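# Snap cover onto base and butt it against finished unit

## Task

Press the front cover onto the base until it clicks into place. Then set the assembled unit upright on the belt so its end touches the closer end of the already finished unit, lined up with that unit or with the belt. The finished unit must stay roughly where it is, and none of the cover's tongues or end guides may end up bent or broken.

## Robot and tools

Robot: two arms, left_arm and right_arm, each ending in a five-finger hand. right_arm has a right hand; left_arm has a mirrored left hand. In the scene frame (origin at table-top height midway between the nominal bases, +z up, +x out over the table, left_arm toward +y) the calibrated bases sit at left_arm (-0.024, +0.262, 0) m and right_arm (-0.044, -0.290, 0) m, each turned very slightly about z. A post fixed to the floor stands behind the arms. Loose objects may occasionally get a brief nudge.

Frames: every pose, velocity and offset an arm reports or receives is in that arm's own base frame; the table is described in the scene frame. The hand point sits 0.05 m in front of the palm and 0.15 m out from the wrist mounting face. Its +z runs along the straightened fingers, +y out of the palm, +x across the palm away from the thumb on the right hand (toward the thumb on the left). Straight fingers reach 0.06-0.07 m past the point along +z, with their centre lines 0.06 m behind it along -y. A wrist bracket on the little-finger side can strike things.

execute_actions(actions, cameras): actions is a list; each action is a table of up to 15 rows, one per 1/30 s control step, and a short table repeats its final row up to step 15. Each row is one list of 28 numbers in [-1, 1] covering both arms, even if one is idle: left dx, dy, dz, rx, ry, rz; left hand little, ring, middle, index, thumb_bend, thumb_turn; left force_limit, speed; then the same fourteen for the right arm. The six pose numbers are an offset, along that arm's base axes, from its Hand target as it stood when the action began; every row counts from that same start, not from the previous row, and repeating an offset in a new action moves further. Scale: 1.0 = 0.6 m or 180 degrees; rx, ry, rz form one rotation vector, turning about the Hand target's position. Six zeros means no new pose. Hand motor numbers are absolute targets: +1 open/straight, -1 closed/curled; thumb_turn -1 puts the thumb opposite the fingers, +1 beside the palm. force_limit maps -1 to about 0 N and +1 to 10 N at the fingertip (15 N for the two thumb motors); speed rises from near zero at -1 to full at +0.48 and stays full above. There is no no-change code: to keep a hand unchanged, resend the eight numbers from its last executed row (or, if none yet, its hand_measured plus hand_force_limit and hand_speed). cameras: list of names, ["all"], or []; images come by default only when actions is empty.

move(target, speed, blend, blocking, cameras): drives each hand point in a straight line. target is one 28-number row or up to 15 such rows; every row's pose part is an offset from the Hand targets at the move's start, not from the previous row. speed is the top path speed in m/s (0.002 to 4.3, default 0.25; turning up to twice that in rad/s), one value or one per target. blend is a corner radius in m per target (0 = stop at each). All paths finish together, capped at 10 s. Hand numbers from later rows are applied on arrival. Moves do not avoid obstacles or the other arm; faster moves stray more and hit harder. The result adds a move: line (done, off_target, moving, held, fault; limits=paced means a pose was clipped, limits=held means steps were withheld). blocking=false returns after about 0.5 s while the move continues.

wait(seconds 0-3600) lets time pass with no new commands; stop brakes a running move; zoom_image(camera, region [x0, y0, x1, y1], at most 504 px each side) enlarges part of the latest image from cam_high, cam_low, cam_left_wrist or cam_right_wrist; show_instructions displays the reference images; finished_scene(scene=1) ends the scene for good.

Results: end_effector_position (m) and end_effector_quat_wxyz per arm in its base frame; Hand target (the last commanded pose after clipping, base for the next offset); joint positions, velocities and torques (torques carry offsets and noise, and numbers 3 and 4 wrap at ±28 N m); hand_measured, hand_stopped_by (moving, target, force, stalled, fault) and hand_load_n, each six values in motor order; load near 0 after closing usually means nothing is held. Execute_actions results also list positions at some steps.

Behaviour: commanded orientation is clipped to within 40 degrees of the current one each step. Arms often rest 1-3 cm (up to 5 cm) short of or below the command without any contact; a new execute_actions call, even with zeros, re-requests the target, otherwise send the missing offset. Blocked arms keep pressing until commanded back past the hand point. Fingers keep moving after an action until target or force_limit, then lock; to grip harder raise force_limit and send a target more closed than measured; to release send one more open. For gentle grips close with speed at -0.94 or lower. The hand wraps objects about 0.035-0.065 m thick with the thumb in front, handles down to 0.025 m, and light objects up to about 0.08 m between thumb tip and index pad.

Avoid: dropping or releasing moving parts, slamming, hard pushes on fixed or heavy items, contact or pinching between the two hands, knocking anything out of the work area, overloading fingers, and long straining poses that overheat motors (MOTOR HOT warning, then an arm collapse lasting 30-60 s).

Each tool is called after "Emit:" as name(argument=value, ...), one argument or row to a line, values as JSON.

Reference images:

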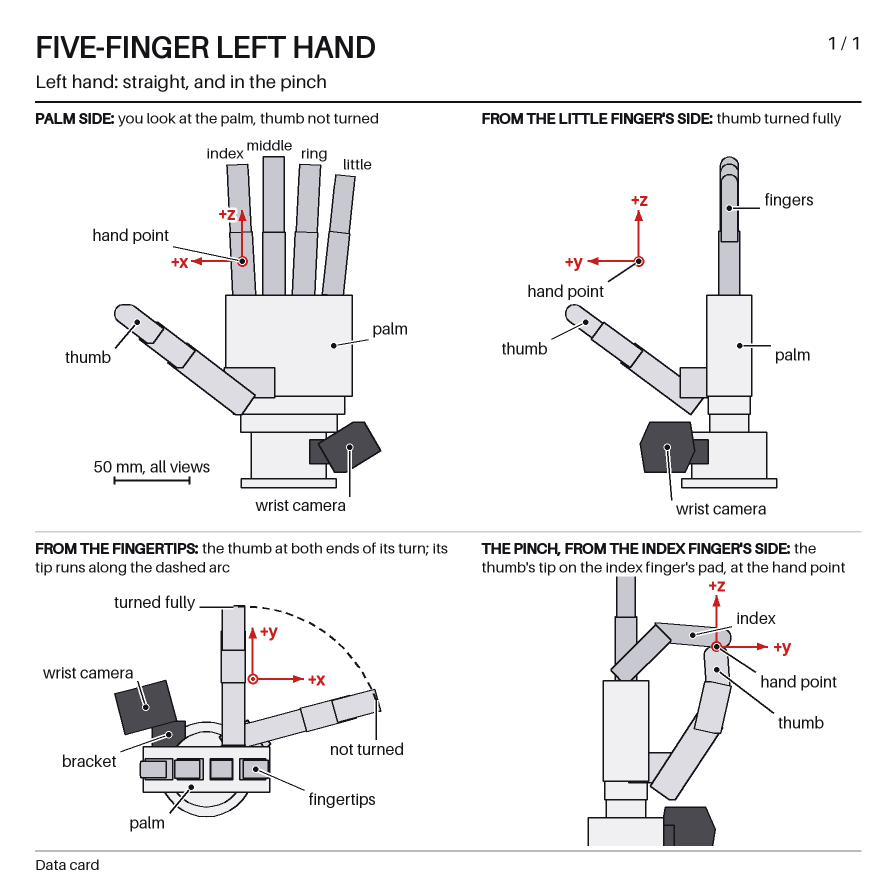

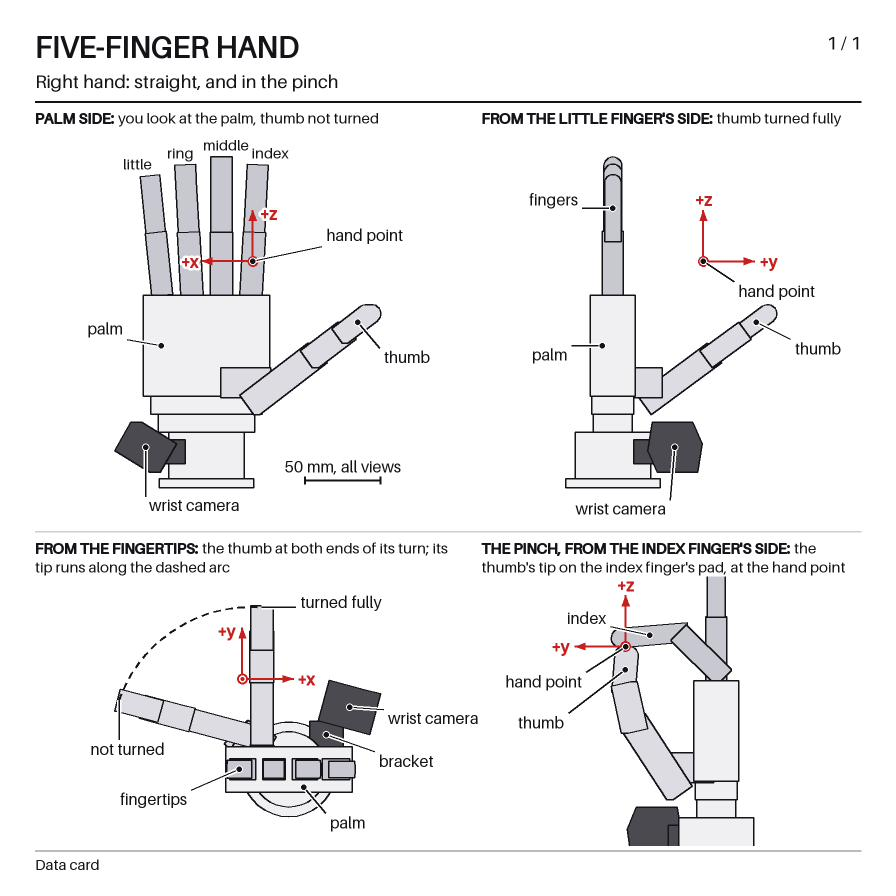

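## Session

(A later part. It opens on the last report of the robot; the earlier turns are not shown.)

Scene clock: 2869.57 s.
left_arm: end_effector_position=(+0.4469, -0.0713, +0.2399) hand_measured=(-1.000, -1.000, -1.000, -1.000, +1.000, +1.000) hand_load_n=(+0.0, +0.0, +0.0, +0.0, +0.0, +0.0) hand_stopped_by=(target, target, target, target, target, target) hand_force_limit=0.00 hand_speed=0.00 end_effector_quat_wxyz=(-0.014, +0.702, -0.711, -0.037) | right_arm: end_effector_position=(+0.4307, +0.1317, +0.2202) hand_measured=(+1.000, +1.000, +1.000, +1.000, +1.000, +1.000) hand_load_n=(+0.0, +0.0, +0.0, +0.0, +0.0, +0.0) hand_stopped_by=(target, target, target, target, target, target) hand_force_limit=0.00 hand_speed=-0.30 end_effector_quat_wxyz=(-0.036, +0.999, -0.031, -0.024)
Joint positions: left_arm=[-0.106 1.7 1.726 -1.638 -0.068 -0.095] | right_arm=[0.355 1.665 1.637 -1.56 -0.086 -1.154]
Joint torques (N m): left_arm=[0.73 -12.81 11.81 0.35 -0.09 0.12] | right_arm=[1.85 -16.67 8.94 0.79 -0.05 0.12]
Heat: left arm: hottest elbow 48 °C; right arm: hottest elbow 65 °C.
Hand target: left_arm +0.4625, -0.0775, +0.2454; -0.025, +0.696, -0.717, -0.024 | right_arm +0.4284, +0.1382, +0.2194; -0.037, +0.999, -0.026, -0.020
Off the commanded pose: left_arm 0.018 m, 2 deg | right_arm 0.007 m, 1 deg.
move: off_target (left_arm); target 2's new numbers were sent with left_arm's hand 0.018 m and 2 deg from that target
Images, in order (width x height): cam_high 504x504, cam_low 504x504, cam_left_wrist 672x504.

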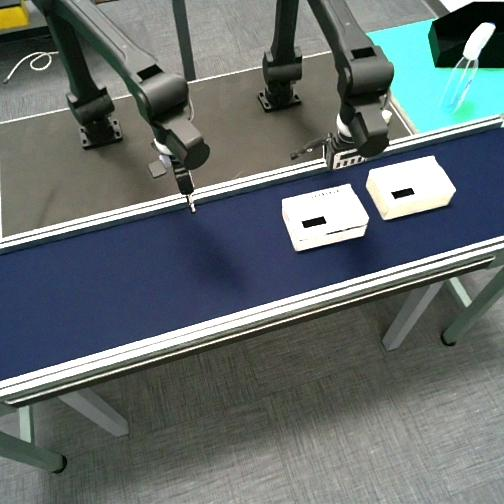

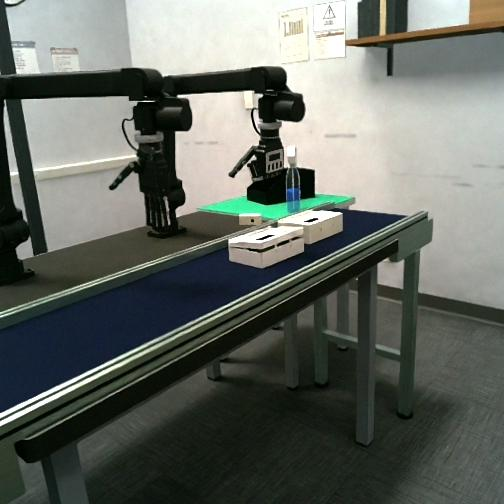

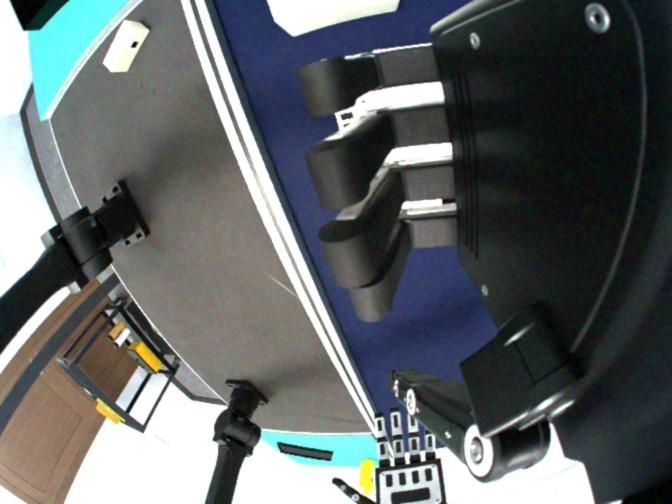

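Emit:
move(
  target=[0.105,-0.025,-0.125,0,-0.02,0,-1,-1,-1,-1,1,1,0,0,0,-0.05,0,0,0,0,1,1,1,1,1,1,0,-0.3],
  speed=0.1,
  cameras=["cam_low","cam_high","cam_left_wrist"],
)

Emit:
zoom_image(
  camera="cam_low",
  region=[202, 165, 332, 275],
)

Emit:
zoom_image(
  camera="cam_high",
  region=[260, 130, 400, 260],
)

Scene clock: 2899.80 s.
left_arm: end_effector_position=(+0.5087, -0.0824, +0.1626) hand_measured=(-1.000, -1.000, -1.000, -1.000, +1.000, +1.000) hand_load_n=(+0.0, +0.0, +0.0, +0.0, +0.0, +0.0) hand_stopped_by=(target, target, target, target, target, target) hand_force_limit=0.00 hand_speed=0.00 end_effector_quat_wxyz=(-0.033, +0.699, -0.714, -0.018) | right_arm: end_effector_position=(+0.4259, +0.1143, +0.2201) hand_measured=(+1.000, +1.000, +1.000, +1.000, +1.000, +1.000) hand_load_n=(+0.0, +0.0, +0.0, +0.0, +0.0, +0.0) hand_stopped_by=(target, target, target, target, target, target) hand_force_limit=0.00 hand_speed=-0.30 end_effector_quat_wxyz=(-0.035, +0.999, -0.026, -0.026)
Joint positions: left_arm=[-0.118 1.842 1.728 -1.443 -0.075 -0.095] | right_arm=[0.327 1.64 1.604 -1.559 -0.084 -1.193]
Joint torques (N m): left_arm=[0.5 -15.5 11.74 0.54 -0.12 -0.03] | right_arm=[-0.62 -16.21 8.94 0.81 -0.07 -0.07]
Heat: left arm: hottest elbow 49 °C; right arm: hottest elbow 61 °C.
Hand target: left_arm +0.5255, -0.0925, +0.1705; -0.048, +0.696, -0.716, -0.002 | right_arm +0.4284, +0.1082, +0.2194; -0.037, +0.999, -0.026, -0.020
Off the commanded pose: left_arm 0.021 m, 2 deg | right_arm 0.007 m, 1 deg.
move: off_target (left_arm)
Images, in order (width x height): cam_high 504x504, cam_low 504x504, cam_left_wrist 672x504.

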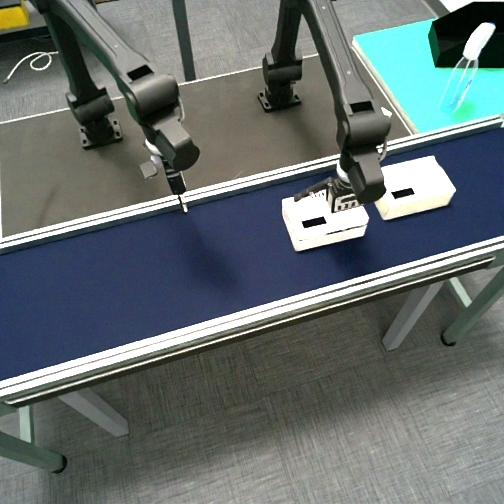

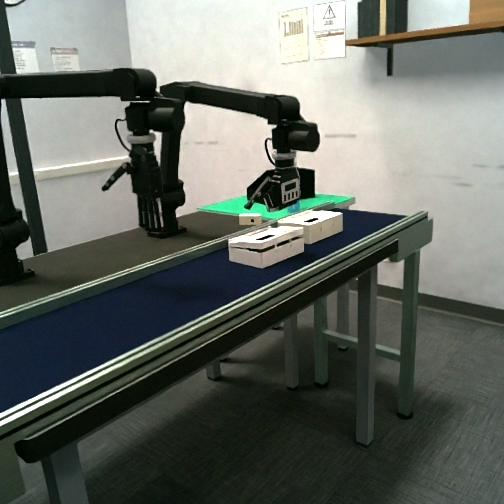

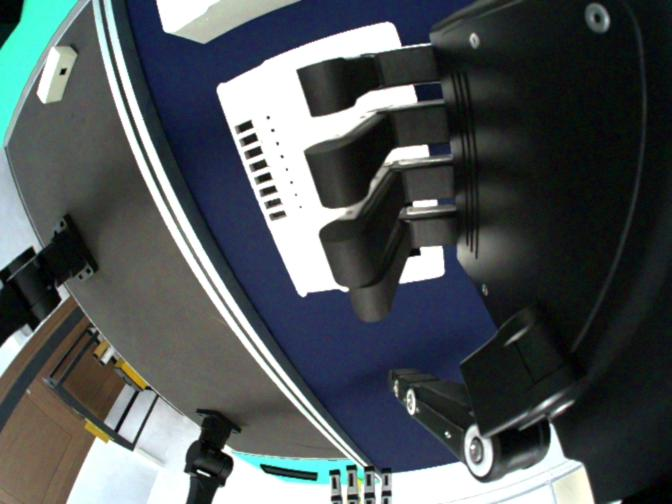

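Scaled by 3.877.

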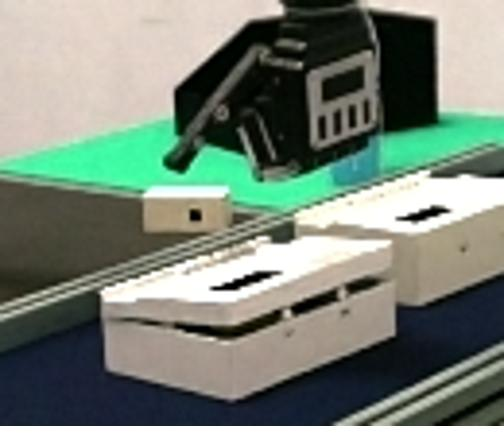

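Scaled by 3.600.

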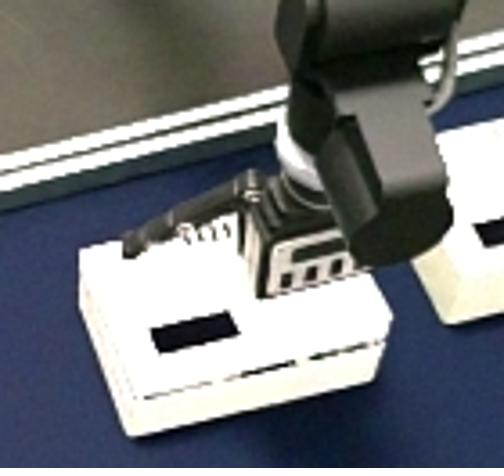

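Emit:
move(
  target=[0.02,-0.008,-0.085,0,-0.005,0,-1,-1,-1,-1,1,1,0,0,0,-0.0,0,0,0,0,1,1,1,1,1,1,0,-0.3],
  speed=0.06,
  cameras=["cam_low","cam_high","cam_left_wrist"],
)

Emit:
zoom_image(
  camera="cam_low",
  region=[202, 175, 332, 275],
)

Emit:
zoom_image(
  camera="cam_high",
  region=[260, 130, 400, 260],
)

Scene clock: 2913.97 s.
left_arm: end_effector_position=(+0.5389, -0.0886, +0.1333) hand_measured=(-1.000, -1.000, -1.000, -1.000, +1.000, +1.000) hand_load_n=(+0.0, +0.0, +0.0, +0.0, +0.0, +0.0) hand_stopped_by=(target, target, target, target, target, target) hand_force_limit=0.00 hand_speed=0.00 end_effector_quat_wxyz=(-0.058, +0.699, -0.713, +0.010) | right_arm: end_effector_position=(+0.4259, +0.1143, +0.2201) hand_measured=(+1.000, +1.000, +1.000, +1.000, +1.000, +1.000) hand_load_n=(+0.0, +0.0, +0.0, +0.0, +0.0, +0.0) hand_stopped_by=(target, target, target, target, target, target) hand_force_limit=0.00 hand_speed=-0.30 end_effector_quat_wxyz=(-0.035, +0.999, -0.026, -0.026)
Joint positions: left_arm=[-0.123 1.88 1.714 -1.317 -0.078 -0.1] | right_arm=[0.327 1.64 1.604 -1.559 -0.084 -1.193]
Joint torques (N m): left_arm=[0.38 -15.56 7.3 0.75 -0.11 -0.03] | right_arm=[-0.62 -16.21 8.94 0.81 -0.07 -0.07]
Heat: left arm: hottest elbow 50 °C; right arm: hottest elbow 60 °C.
Hand target: left_arm +0.5375, -0.0973, +0.1194; -0.054, +0.696, -0.716, +0.003 | right_arm +0.4284, +0.1082, +0.2194; -0.037, +0.999, -0.026, -0.020
Off the commanded pose: left_arm 0.016 m, 1 deg | right_arm 0.007 m, 1 deg.
move: off_target (left_arm)
Images, in order (width x height): cam_high 504x504, cam_low 504x504, cam_left_wrist 672x504.

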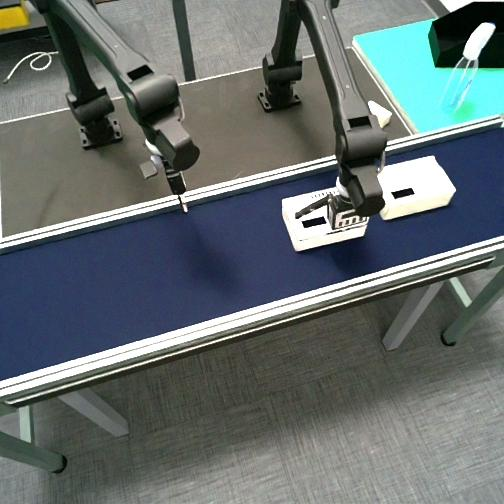

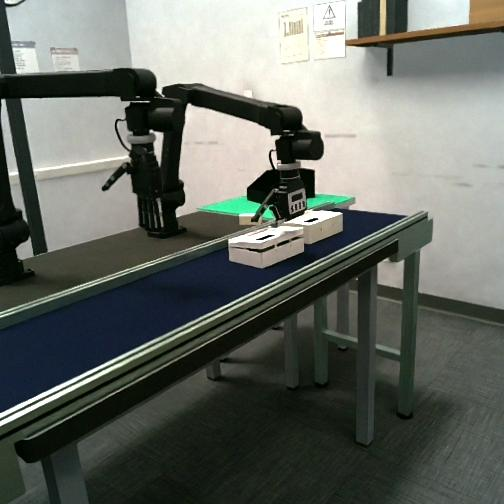

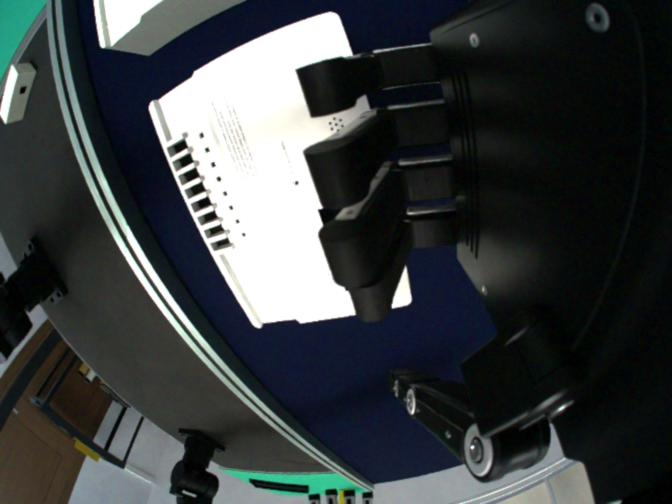

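Scaled by 3.877.

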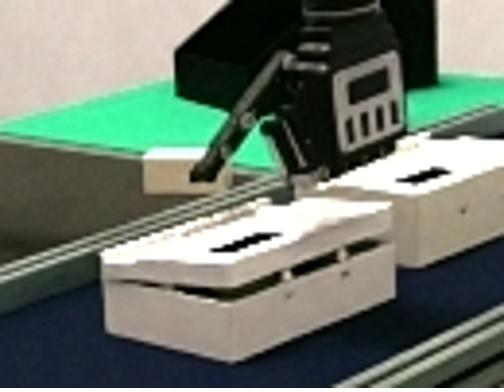

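Scaled by 3.600.

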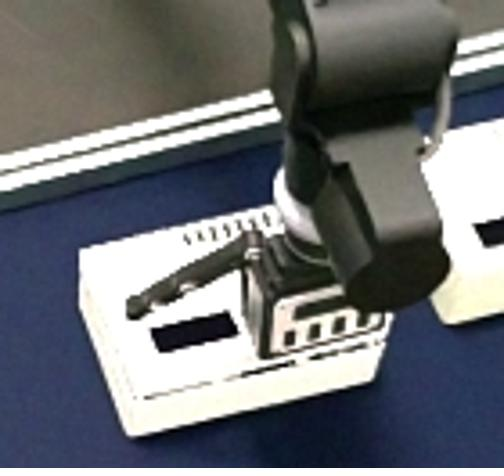

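Emit:
move(
  target=[-0.045,0,-0.01,0,0.01,0,-1,-1,-1,-1,1,1,0,0,0,-0.0,0,0,0,0,1,1,1,1,1,1,0,-0.3],
  speed=0.06,
  cameras=["cam_low","cam_high"],
)

Emit:
zoom_image(
  camera="cam_high",
  region=[260, 130, 400, 260],
)

Scene clock: 2931.23 s.
left_arm: end_effector_position=(+0.5120, -0.0882, +0.1107) hand_measured=(-1.000, -1.000, -1.000, -1.000, +1.000, +1.000) hand_load_n=(+0.0, +0.0, +0.0, +0.0, +0.0, +0.0) hand_stopped_by=(target, target, target, target, target, target) hand_force_limit=0.00 hand_speed=0.00 end_effector_quat_wxyz=(-0.039, +0.699, -0.714, -0.014) | right_arm: end_effector_position=(+0.4259, +0.1143, +0.2201) hand_measured=(+1.000, +1.000, +1.000, +1.000, +1.000, +1.000) hand_load_n=(+0.0, +0.0, +0.0, +0.0, -0.5, +0.0) hand_stopped_by=(target, target, target, target, target, target) hand_force_limit=0.00 hand_speed=-0.30 end_effector_quat_wxyz=(-0.035, +0.999, -0.026, -0.026)
Joint positions: left_arm=[-0.128 1.868 1.63 -1.307 -0.078 -0.106] | right_arm=[0.327 1.64 1.604 -1.559 -0.084 -1.193]
Joint torques (N m): left_arm=[0.38 -17.79 7.13 0.58 0.06 -0.03] | right_arm=[-0.62 -16.21 8.94 0.81 -0.07 -0.07]
Heat: left arm: hottest elbow 46 °C; right arm: hottest elbow 59 °C.
Hand target: left_arm +0.5105, -0.0973, +0.1135; -0.042, +0.696, -0.717, -0.008 | right_arm +0.4284, +0.1082, +0.2194; -0.037, +0.999, -0.026, -0.020
Off the commanded pose: left_arm 0.010 m, 1 deg | right_arm 0.007 m, 1 deg.
move: done
Images, in order (width x height): cam_high 504x504, cam_low 504x504.

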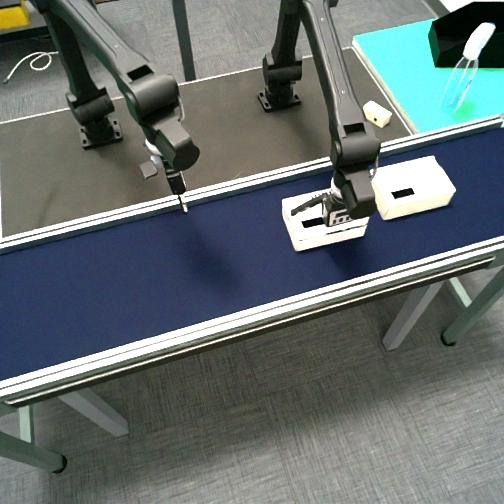

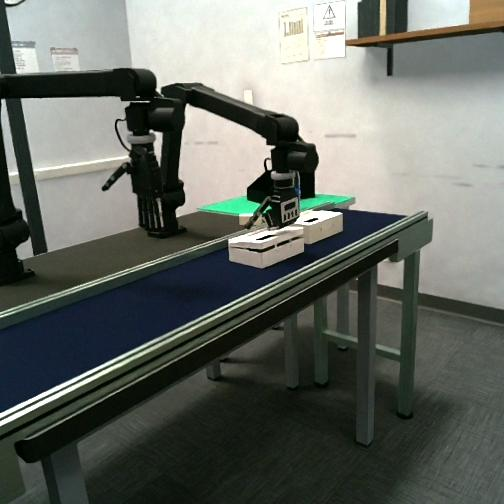

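Scaled by 3.600.

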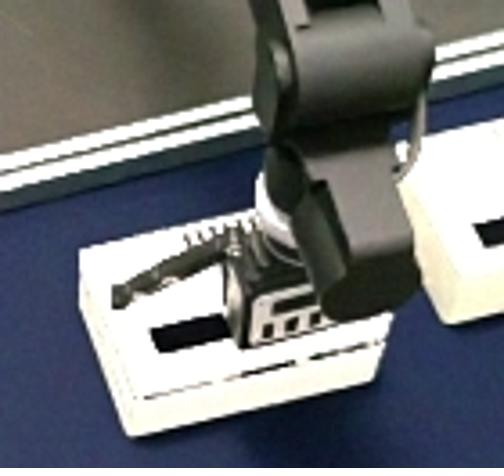

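Emit:
move(
  target=[0.0,0,-0.03,0,0,0,-1,-1,-1,-1,1,1,0,0,0,-0.0,0,0,0,0,1,1,1,1,1,1,0,-0.3],
  speed=0.03,
  cameras=["cam_low","cam_high"],
)

Emit:
zoom_image(
  camera="cam_low",
  region=[202, 175, 332, 275],
)

Emit:
zoom_image(
  camera="cam_high",
  region=[260, 130, 400, 260],
)

Scene clock: 2943.67 s.
left_arm: end_effector_position=(+0.5129, -0.0883, +0.0994) hand_measured=(-1.000, -1.000, -1.000, -1.000, +1.000, +1.000) hand_load_n=(+0.0, +0.0, +0.0, +0.0, +0.0, +0.0) hand_stopped_by=(target, target, target, target, target, target) hand_force_limit=0.00 hand_speed=0.00 end_effector_quat_wxyz=(-0.043, +0.699, -0.714, -0.009) | right_arm: end_effector_position=(+0.4259, +0.1143, +0.2201) hand_measured=(+1.000, +1.000, +1.000, +1.000, +1.000, +1.000) hand_load_n=(+0.0, +0.0, +0.0, +0.0, +0.0, +0.0) hand_stopped_by=(target, target, target, target, target, target) hand_force_limit=0.00 hand_speed=-0.30 end_effector_quat_wxyz=(-0.035, +0.999, -0.026, -0.026)
Joint positions: left_arm=[-0.128 1.868 1.601 -1.264 -0.078 -0.106] | right_arm=[0.327 1.64 1.604 -1.559 -0.084 -1.193]
Joint torques (N m): left_arm=[0.44 -16.79 6.93 0.54 0.06 -0.04] | right_arm=[-0.62 -16.21 8.94 0.81 -0.07 -0.07]
Heat: left arm: hottest elbow 45 °C; right arm: hottest elbow 58 °C.
Hand target: left_arm +0.5105, -0.0973, +0.0955; -0.042, +0.696, -0.717, -0.008 | right_arm +0.4284, +0.1082, +0.2194; -0.037, +0.999, -0.026, -0.020
Off the commanded pose: left_arm 0.010 m, 0 deg | right_arm 0.007 m, 1 deg.
move: done
Images, in order (width x height): cam_high 504x504, cam_low 504x504.

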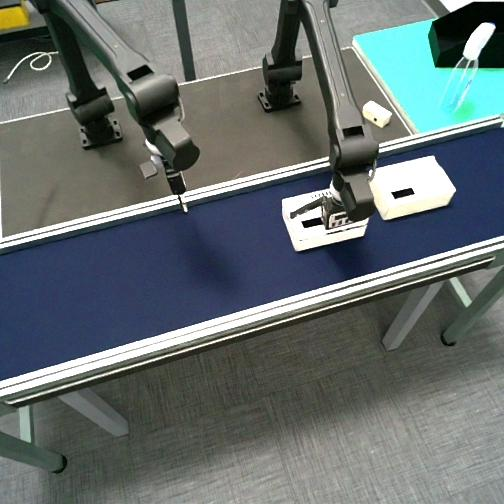

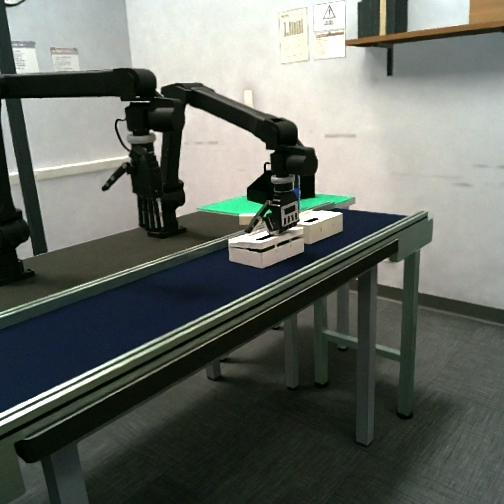

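Scaled by 3.877.

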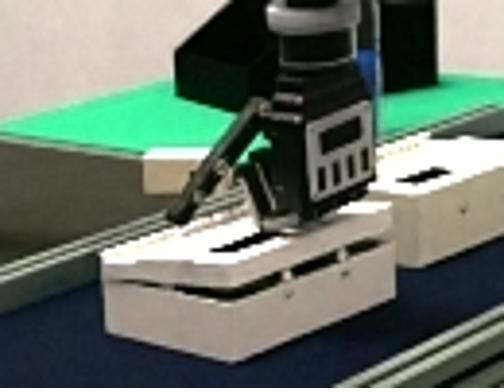

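Scaled by 3.600.

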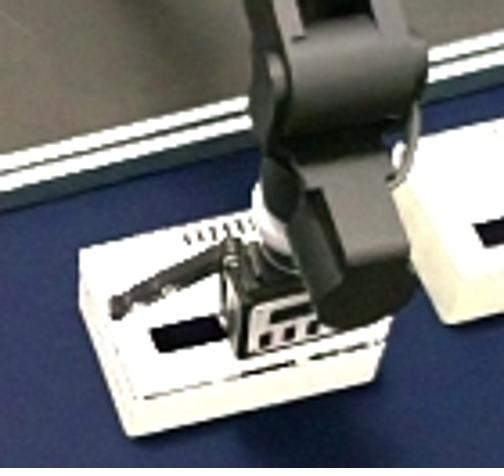

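Emit:
move(
  target=[0.003,0,-0.022,0,0,0,-1,-1,-1,-1,1,1,0,0,0,-0.0,0,0,0,0,1,1,1,1,1,1,0,-0.3],
  speed=0.02,
  cameras=["cam_low","cam_high"],
)

Emit:
zoom_image(
  camera="cam_low",
  region=[202, 175, 332, 275],
)

Emit:
zoom_image(
  camera="cam_high",
  region=[260, 130, 400, 260],
)

Scene clock: 2949.77 s.
left_arm: end_effector_position=(+0.5143, -0.0885, +0.0956) hand_measured=(-1.000, -1.000, -1.000, -1.000, +1.000, +1.000) hand_load_n=(+0.0, +0.0, +0.0, +0.0, +0.0, +0.0) hand_stopped_by=(target, target, target, target, target, target) hand_force_limit=0.00 hand_speed=0.00 end_effector_quat_wxyz=(-0.045, +0.699, -0.713, -0.006) | right_arm: end_effector_position=(+0.4259, +0.1143, +0.2201) hand_measured=(+1.000, +1.000, +1.000, +1.000, +1.000, +1.000) hand_load_n=(+0.0, +0.0, +0.0, +0.0, +0.0, +0.0) hand_stopped_by=(target, target, target, target, target, target) hand_force_limit=0.00 hand_speed=-0.30 end_effector_quat_wxyz=(-0.035, +0.999, -0.026, -0.026)
Joint positions: left_arm=[-0.128 1.868 1.591 -1.247 -0.078 -0.106] | right_arm=[0.327 1.64 1.604 -1.559 -0.084 -1.193]
Joint torques (N m): left_arm=[0.38 -15.62 6.49 1.13 0.05 -0.03] | right_arm=[-0.62 -16.21 8.94 0.8 -0.08 -0.07]
Heat: left arm: hottest elbow 44 °C; right arm: hottest elbow 58 °C.
Hand target: left_arm +0.5123, -0.0973, +0.0824; -0.042, +0.696, -0.717, -0.008 | right_arm +0.4284, +0.1082, +0.2194; -0.037, +0.999, -0.026, -0.020
Off the commanded pose: left_arm 0.016 m, 1 deg | right_arm 0.007 m, 1 deg.
move: off_target (left_arm)
Images, in order (width x height): cam_high 504x504, cam_low 504x504.

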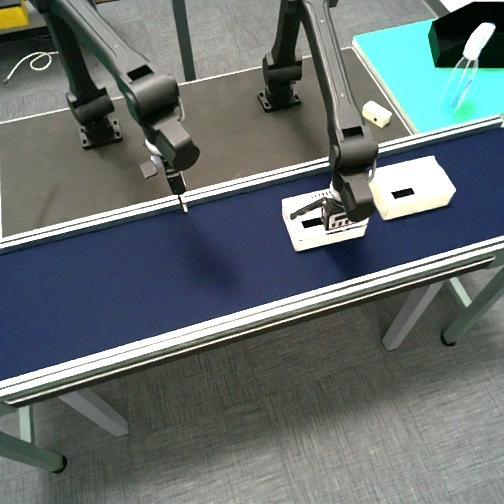

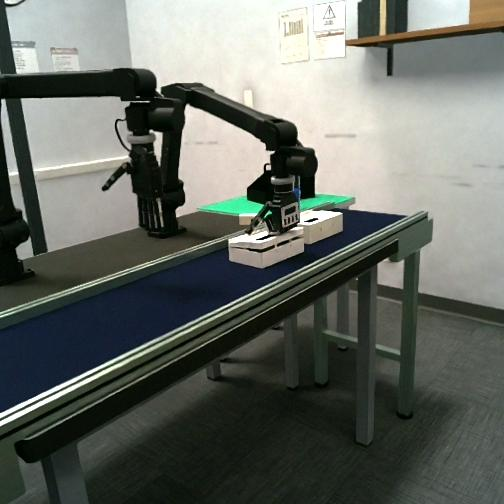

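Scaled by 3.877.

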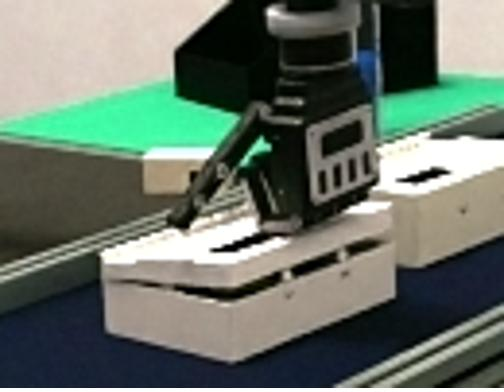

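Scaled by 3.600.

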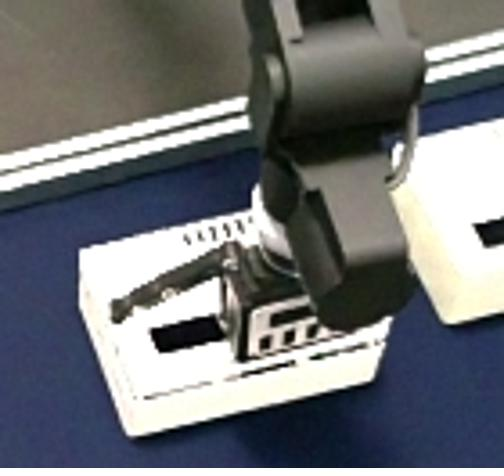

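Emit:
move(
  target=[0.0,0,-0.03,0,0,0,-1,-1,-1,-1,1,1,0,0,0,-0.0,0,0,0,0,1,1,1,1,1,1,0,-0.3],
  speed=0.02,
  cameras=["cam_low","cam_high"],
)

Emit:
zoom_image(
  camera="cam_low",
  region=[202, 175, 332, 275],
)

Emit:
zoom_image(
  camera="cam_high",
  region=[260, 130, 400, 260],
)

Scene clock: 2956.83 s.
left_arm: end_effector_position=(+0.5144, -0.0886, +0.0934) hand_measured=(-1.000, -1.000, -1.000, -1.000, +1.000, +1.000) hand_load_n=(+0.0, +0.0, +0.0, +0.0, +0.0, +0.0) hand_stopped_by=(target, target, target, target, target, target) hand_force_limit=0.00 hand_speed=0.00 end_effector_quat_wxyz=(-0.051, +0.699, -0.713, +0.002) | right_arm: end_effector_position=(+0.4259, +0.1143, +0.2201) hand_measured=(+1.000, +1.000, +1.000, +1.000, +1.000, +1.000) hand_load_n=(+0.0, +0.0, +0.0, +0.0, +0.0, +0.0) hand_stopped_by=(target, target, target, target, target, target) hand_force_limit=0.00 hand_speed=-0.30 end_effector_quat_wxyz=(-0.035, +0.999, -0.026, -0.026)
Joint positions: left_arm=[-0.128 1.857 1.571 -1.22 -0.077 -0.106] | right_arm=[0.327 1.64 1.604 -1.559 -0.084 -1.193]
Joint torques (N m): left_arm=[0.5 -13.45 5.75 1.8 0 -0.02] | right_arm=[-0.56 -16.21 8.94 0.81 -0.07 -0.07]
Heat: left arm: hottest elbow 44 °C; right arm: hottest elbow 58 °C.
Hand target: left_arm +0.5124, -0.0973, +0.0643; -0.043, +0.696, -0.717, -0.008 | right_arm +0.4284, +0.1082, +0.2194; -0.037, +0.999, -0.026, -0.020
Off the commanded pose: left_arm 0.030 m, 2 deg | right_arm 0.007 m, 1 deg.
move: off_target (left_arm)
Images, in order (width x height): cam_high 504x504, cam_low 504x504.

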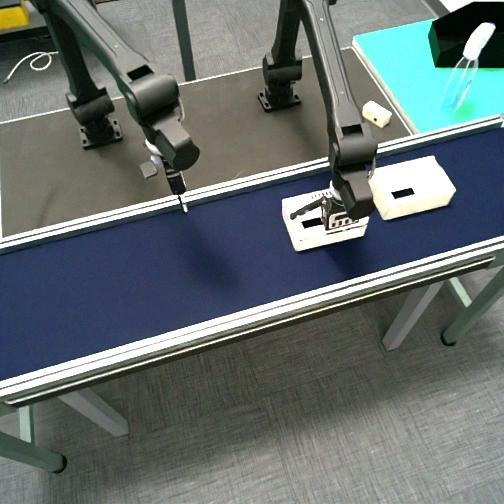

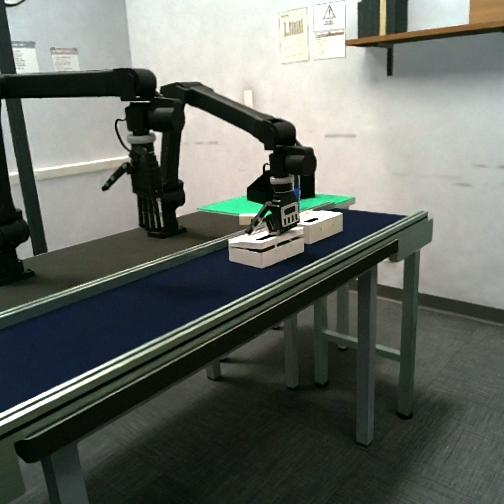

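Scaled by 3.877.

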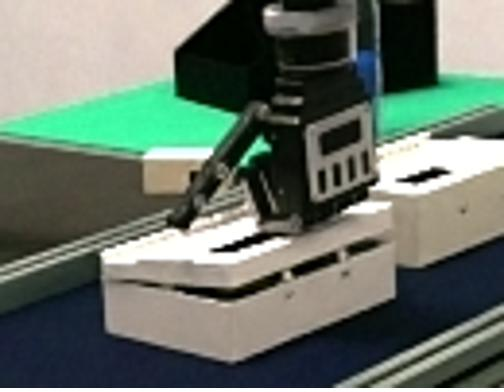

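Scaled by 3.600.

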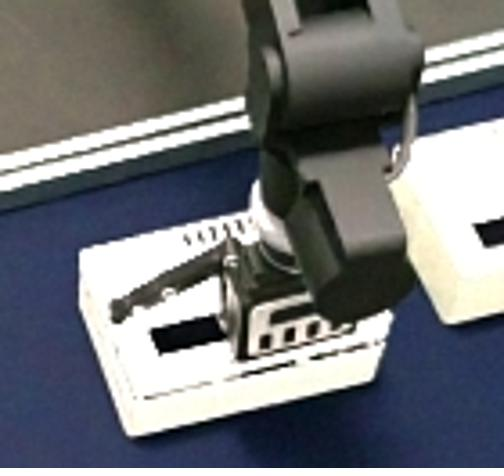

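Emit:
move(
  target=[0.0,0,-0.035,0,0,0,-1,-1,-1,-1,1,1,0,0,0,-0.0,0,0,0,0,1,1,1,1,1,1,0,-0.3],
  speed=0.02,
  cameras=["cam_low","cam_high"],
)

Emit:
zoom_image(
  camera="cam_low",
  region=[202, 175, 332, 275],
)

Emit:
zoom_image(
  camera="cam_high",
  region=[260, 130, 400, 260],
)

Scene clock: 2963.07 s.
left_arm: end_effector_position=(+0.5145, -0.0890, +0.0913) hand_measured=(-1.000, -1.000, -1.000, -1.000, +1.000, +1.000) hand_load_n=(+0.0, +0.0, +0.0, +0.0, +0.0, +0.0) hand_stopped_by=(target, target, target, target, target, target) hand_force_limit=0.00 hand_speed=0.00 end_effector_quat_wxyz=(-0.057, +0.699, -0.713, +0.012) | right_arm: end_effector_position=(+0.4259, +0.1143, +0.2201) hand_measured=(+1.000, +1.000, +1.000, +1.000, +1.000, +1.000) hand_load_n=(+0.0, +0.0, +0.0, +0.0, +0.0, +0.0) hand_stopped_by=(target, target, target, target, target, target) hand_force_limit=0.00 hand_speed=-0.30 end_effector_quat_wxyz=(-0.035, +0.999, -0.026, -0.026)
Joint positions: left_arm=[-0.128 1.842 1.545 -1.185 -0.076 -0.105] | right_arm=[0.327 1.64 1.604 -1.559 -0.084 -1.193]
Joint torques (N m): left_arm=[0.44 -10.81 5.11 2.43 -0.08 -0.02] | right_arm=[-0.62 -16.21 8.94 0.81 -0.07 -0.07]
Heat: left arm: hottest elbow 43 °C; right arm: hottest elbow 58 °C.
Hand target: left_arm +0.5123, -0.0974, +0.0432; -0.042, +0.696, -0.717, -0.008 | right_arm +0.4284, +0.1082, +0.2194; -0.037, +0.999, -0.026, -0.020
Off the commanded pose: left_arm 0.049 m, 3 deg | right_arm 0.007 m, 1 deg.
move: off_target (left_arm)
Images, in order (width x height): cam_high 504x504, cam_low 504x504.

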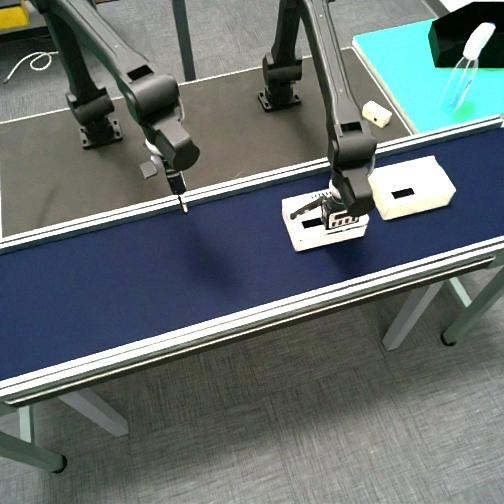

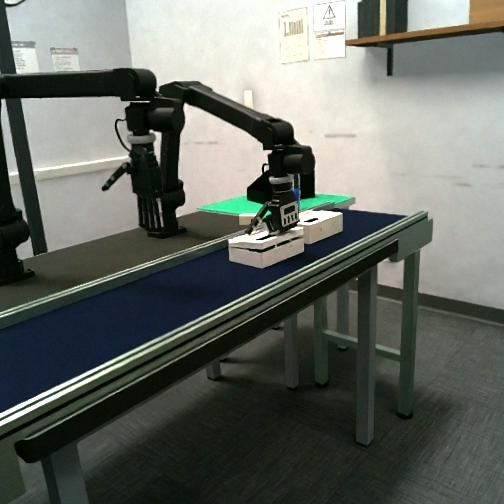

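Scaled by 3.877.

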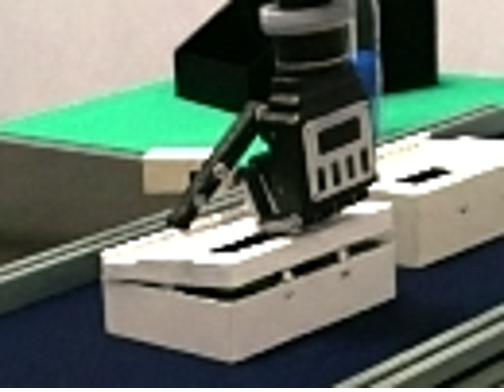

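Scaled by 3.600.

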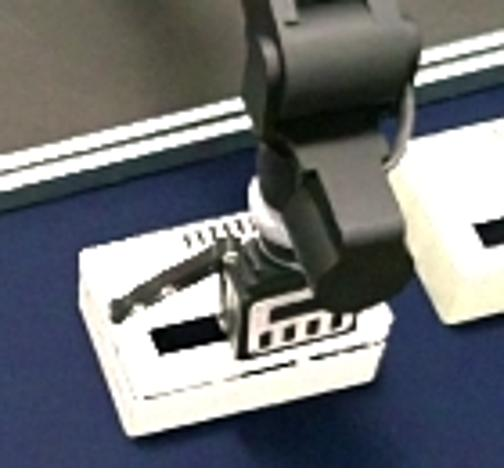

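Emit:
move(
  target=[0.0,0,-0.035,0,0.012,0,-1,-1,-1,-1,1,1,0,0,0,-0.0,0,0,0,0,1,1,1,1,1,1,0,-0.3],
  speed=0.02,
  cameras=["cam_low","cam_high"],
)

Emit:
zoom_image(
  camera="cam_low",
  region=[222, 215, 312, 275],
)

Emit:
zoom_image(
  camera="cam_high",
  region=[260, 130, 400, 260],
)

Scene clock: 2998.03 s.
left_arm: end_effector_position=(+0.5143, -0.0899, +0.0909) hand_measured=(-1.000, -1.000, -1.000, -1.000, +1.000, +1.000) hand_load_n=(+0.0, +0.0, +0.0, +0.0, -0.5, +0.0) hand_stopped_by=(target, target, target, target, target, target) hand_force_limit=0.00 hand_speed=0.00 end_effector_quat_wxyz=(-0.055, +0.698, -0.714, +0.013) | right_arm: end_effector_position=(+0.4259, +0.1143, +0.2201) hand_measured=(+1.000, +1.000, +1.000, +1.000, +1.000, +1.000) hand_load_n=(+0.0, +0.0, +0.0, +0.0, +0.0, +0.0) hand_stopped_by=(target, target, target, target, target, target) hand_force_limit=0.00 hand_speed=-0.30 end_effector_quat_wxyz=(-0.035, +0.999, -0.026, -0.026)
Joint positions: left_arm=[-0.128 1.843 1.545 -1.185 -0.07 -0.102] | right_arm=[0.327 1.64 1.604 -1.559 -0.084 -1.193]
Joint torques (N m): left_arm=[0.67 -7.59 5.15 2.45 -0.09 -0.04] | right_arm=[-0.62 -16.21 8.94 0.81 -0.07 -0.07]
Heat: left arm: hottest elbow 41 °C; right arm: hottest elbow 57 °C.
Hand target: left_arm +0.5123, -0.0973, +0.0223; -0.029, +0.696, -0.717, -0.021 | right_arm +0.4284, +0.1082, +0.2194; -0.037, +0.999, -0.026, -0.020
Off the commanded pose: left_arm 0.069 m, 5 deg | right_arm 0.007 m, 1 deg.
move: off_target (left_arm)
Images, in order (width x height): cam_high 504x504, cam_low 504x504.

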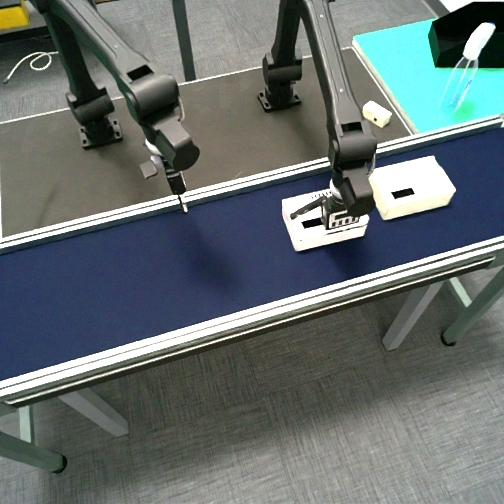

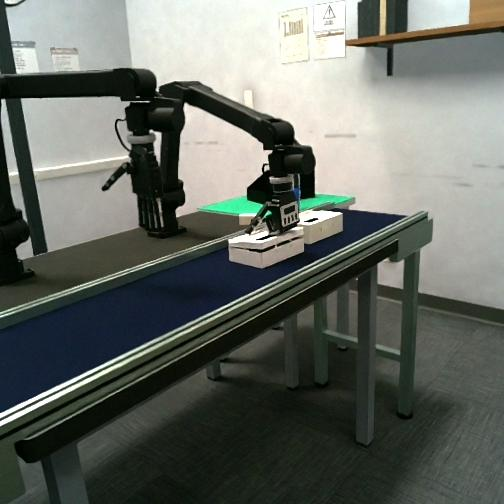

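Scaled by 5.600.

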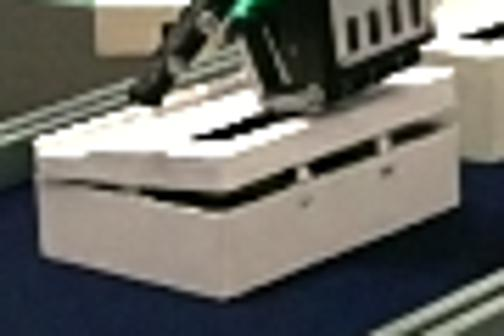

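Scaled by 3.600.

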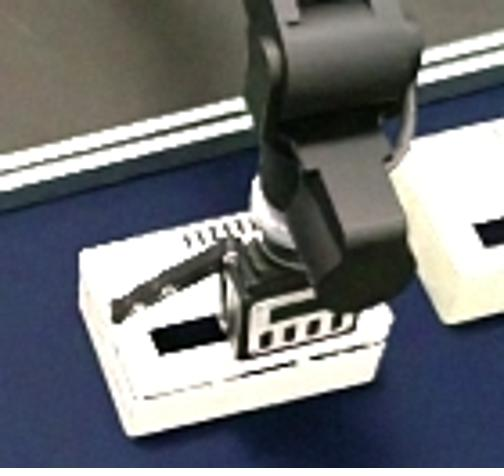

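Emit:
move(
  target=[
    [0.0,0,0.25,0,0,0,-1,-1,-1,-1,1,1,0,0,0,-0.0,0,0,0,0,1,1,1,1,1,1,0,-0.3],
    [0.17,-0.05,0.25,0,0,0,-1,-1,-1,-1,1,1,0,0,0,-0.0,0,0,0,0,1,1,1,1,1,1,0,-0.3],
  ],
  speed=0.12,
  cameras=["cam_low","cam_left_wrist"],
)

Emit:
zoom_image(
  camera="cam_left_wrist",
  region=[150, 0, 450, 225],
)

Emit:
zoom_image(
  camera="cam_low",
  region=[222, 215, 312, 275],
)

Scene clock: 3016.40 s.
left_arm: end_effector_position=(+0.6064, -0.1166, +0.1682) hand_measured=(-1.000, -1.000, -1.000, -1.000, +1.000, +1.000) hand_load_n=(+0.0, +0.0, +0.0, +0.0, +0.0, -0.5) hand_stopped_by=(target, target, target, target, target, target) hand_force_limit=0.00 hand_speed=0.00 end_effector_quat_wxyz=(-0.025, +0.698, -0.715, -0.025) | right_arm: end_effector_position=(+0.4259, +0.1143, +0.2201) hand_measured=(+1.000, +1.000, +1.000, +1.000, +1.000, +1.000) hand_load_n=(+0.0, +0.0, +0.0, +0.0, +0.0, +0.0) hand_stopped_by=(target, target, target, target, target, target) hand_force_limit=0.00 hand_speed=-0.30 end_effector_quat_wxyz=(-0.035, +0.999, -0.026, -0.026)
Joint positions: left_arm=[-0.15 2.185 2.282 -1.679 -0.07 -0.126] | right_arm=[0.327 1.64 1.604 -1.559 -0.084 -1.193]
Joint torques (N m): left_arm=[0.56 -19.84 11.84 -0.39 -0.05 -0.01] | right_arm=[-0.62 -16.26 8.92 0.81 -0.07 -0.07]
Heat: left arm: hottest elbow 41 °C; right arm: hottest elbow 57 °C.
Hand target: left_arm +0.6143, -0.1272, +0.1724; -0.029, +0.696, -0.717, -0.021 | right_arm +0.4284, +0.1082, +0.2194; -0.037, +0.999, -0.026, -0.020
Off the commanded pose: left_arm 0.014 m, 1 deg | right_arm 0.007 m, 1 deg.
joint sent to its limit (left arm) — joint 4 (wrist pitch), lower limit. The joint targets still meet the commanded pose.
move: off_target (left_arm)

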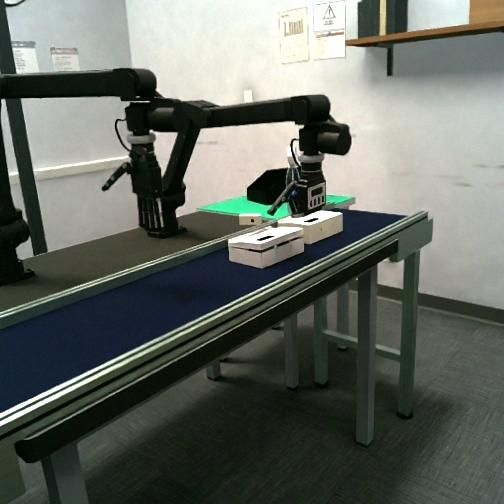

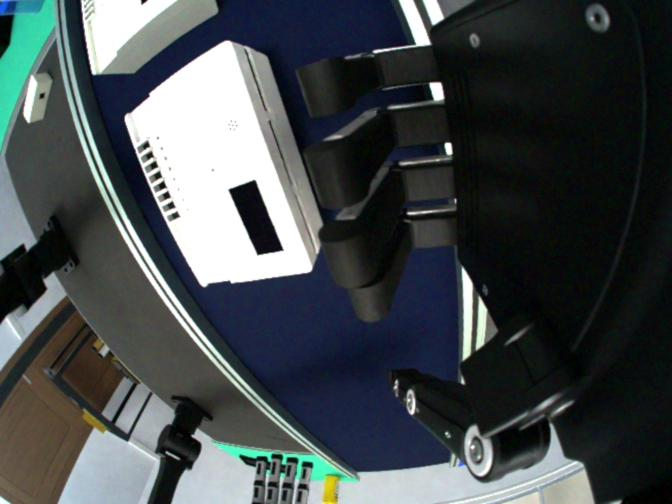

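Scaled by 1.680 from the camera's image (finer frame: 960x720).

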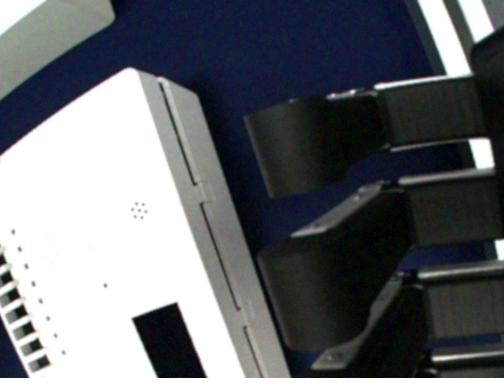

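Scaled by 5.600.

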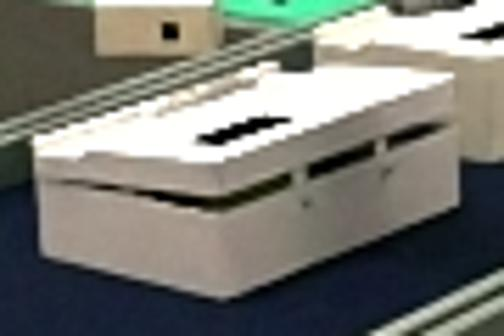

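Emit:
zoom_image(
  camera="cam_left_wrist",
  region=[225, 35, 295, 135],
)

Emit:
zoom_image(
  camera="cam_left_wrist",
  region=[260, 130, 340, 280],
)

Scaled by 5.040 from the camera's image (finer frame: 960x720).

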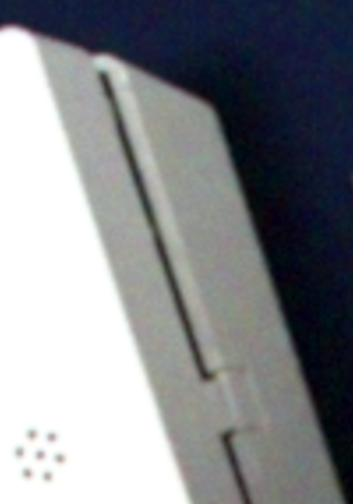

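Scaled by 3.360 from the camera's image (finer frame: 960x720).

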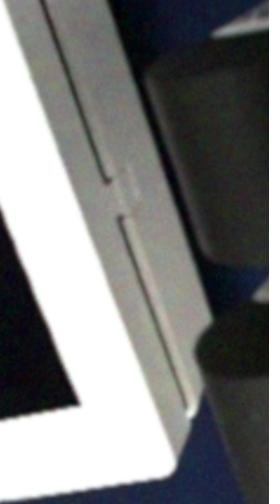

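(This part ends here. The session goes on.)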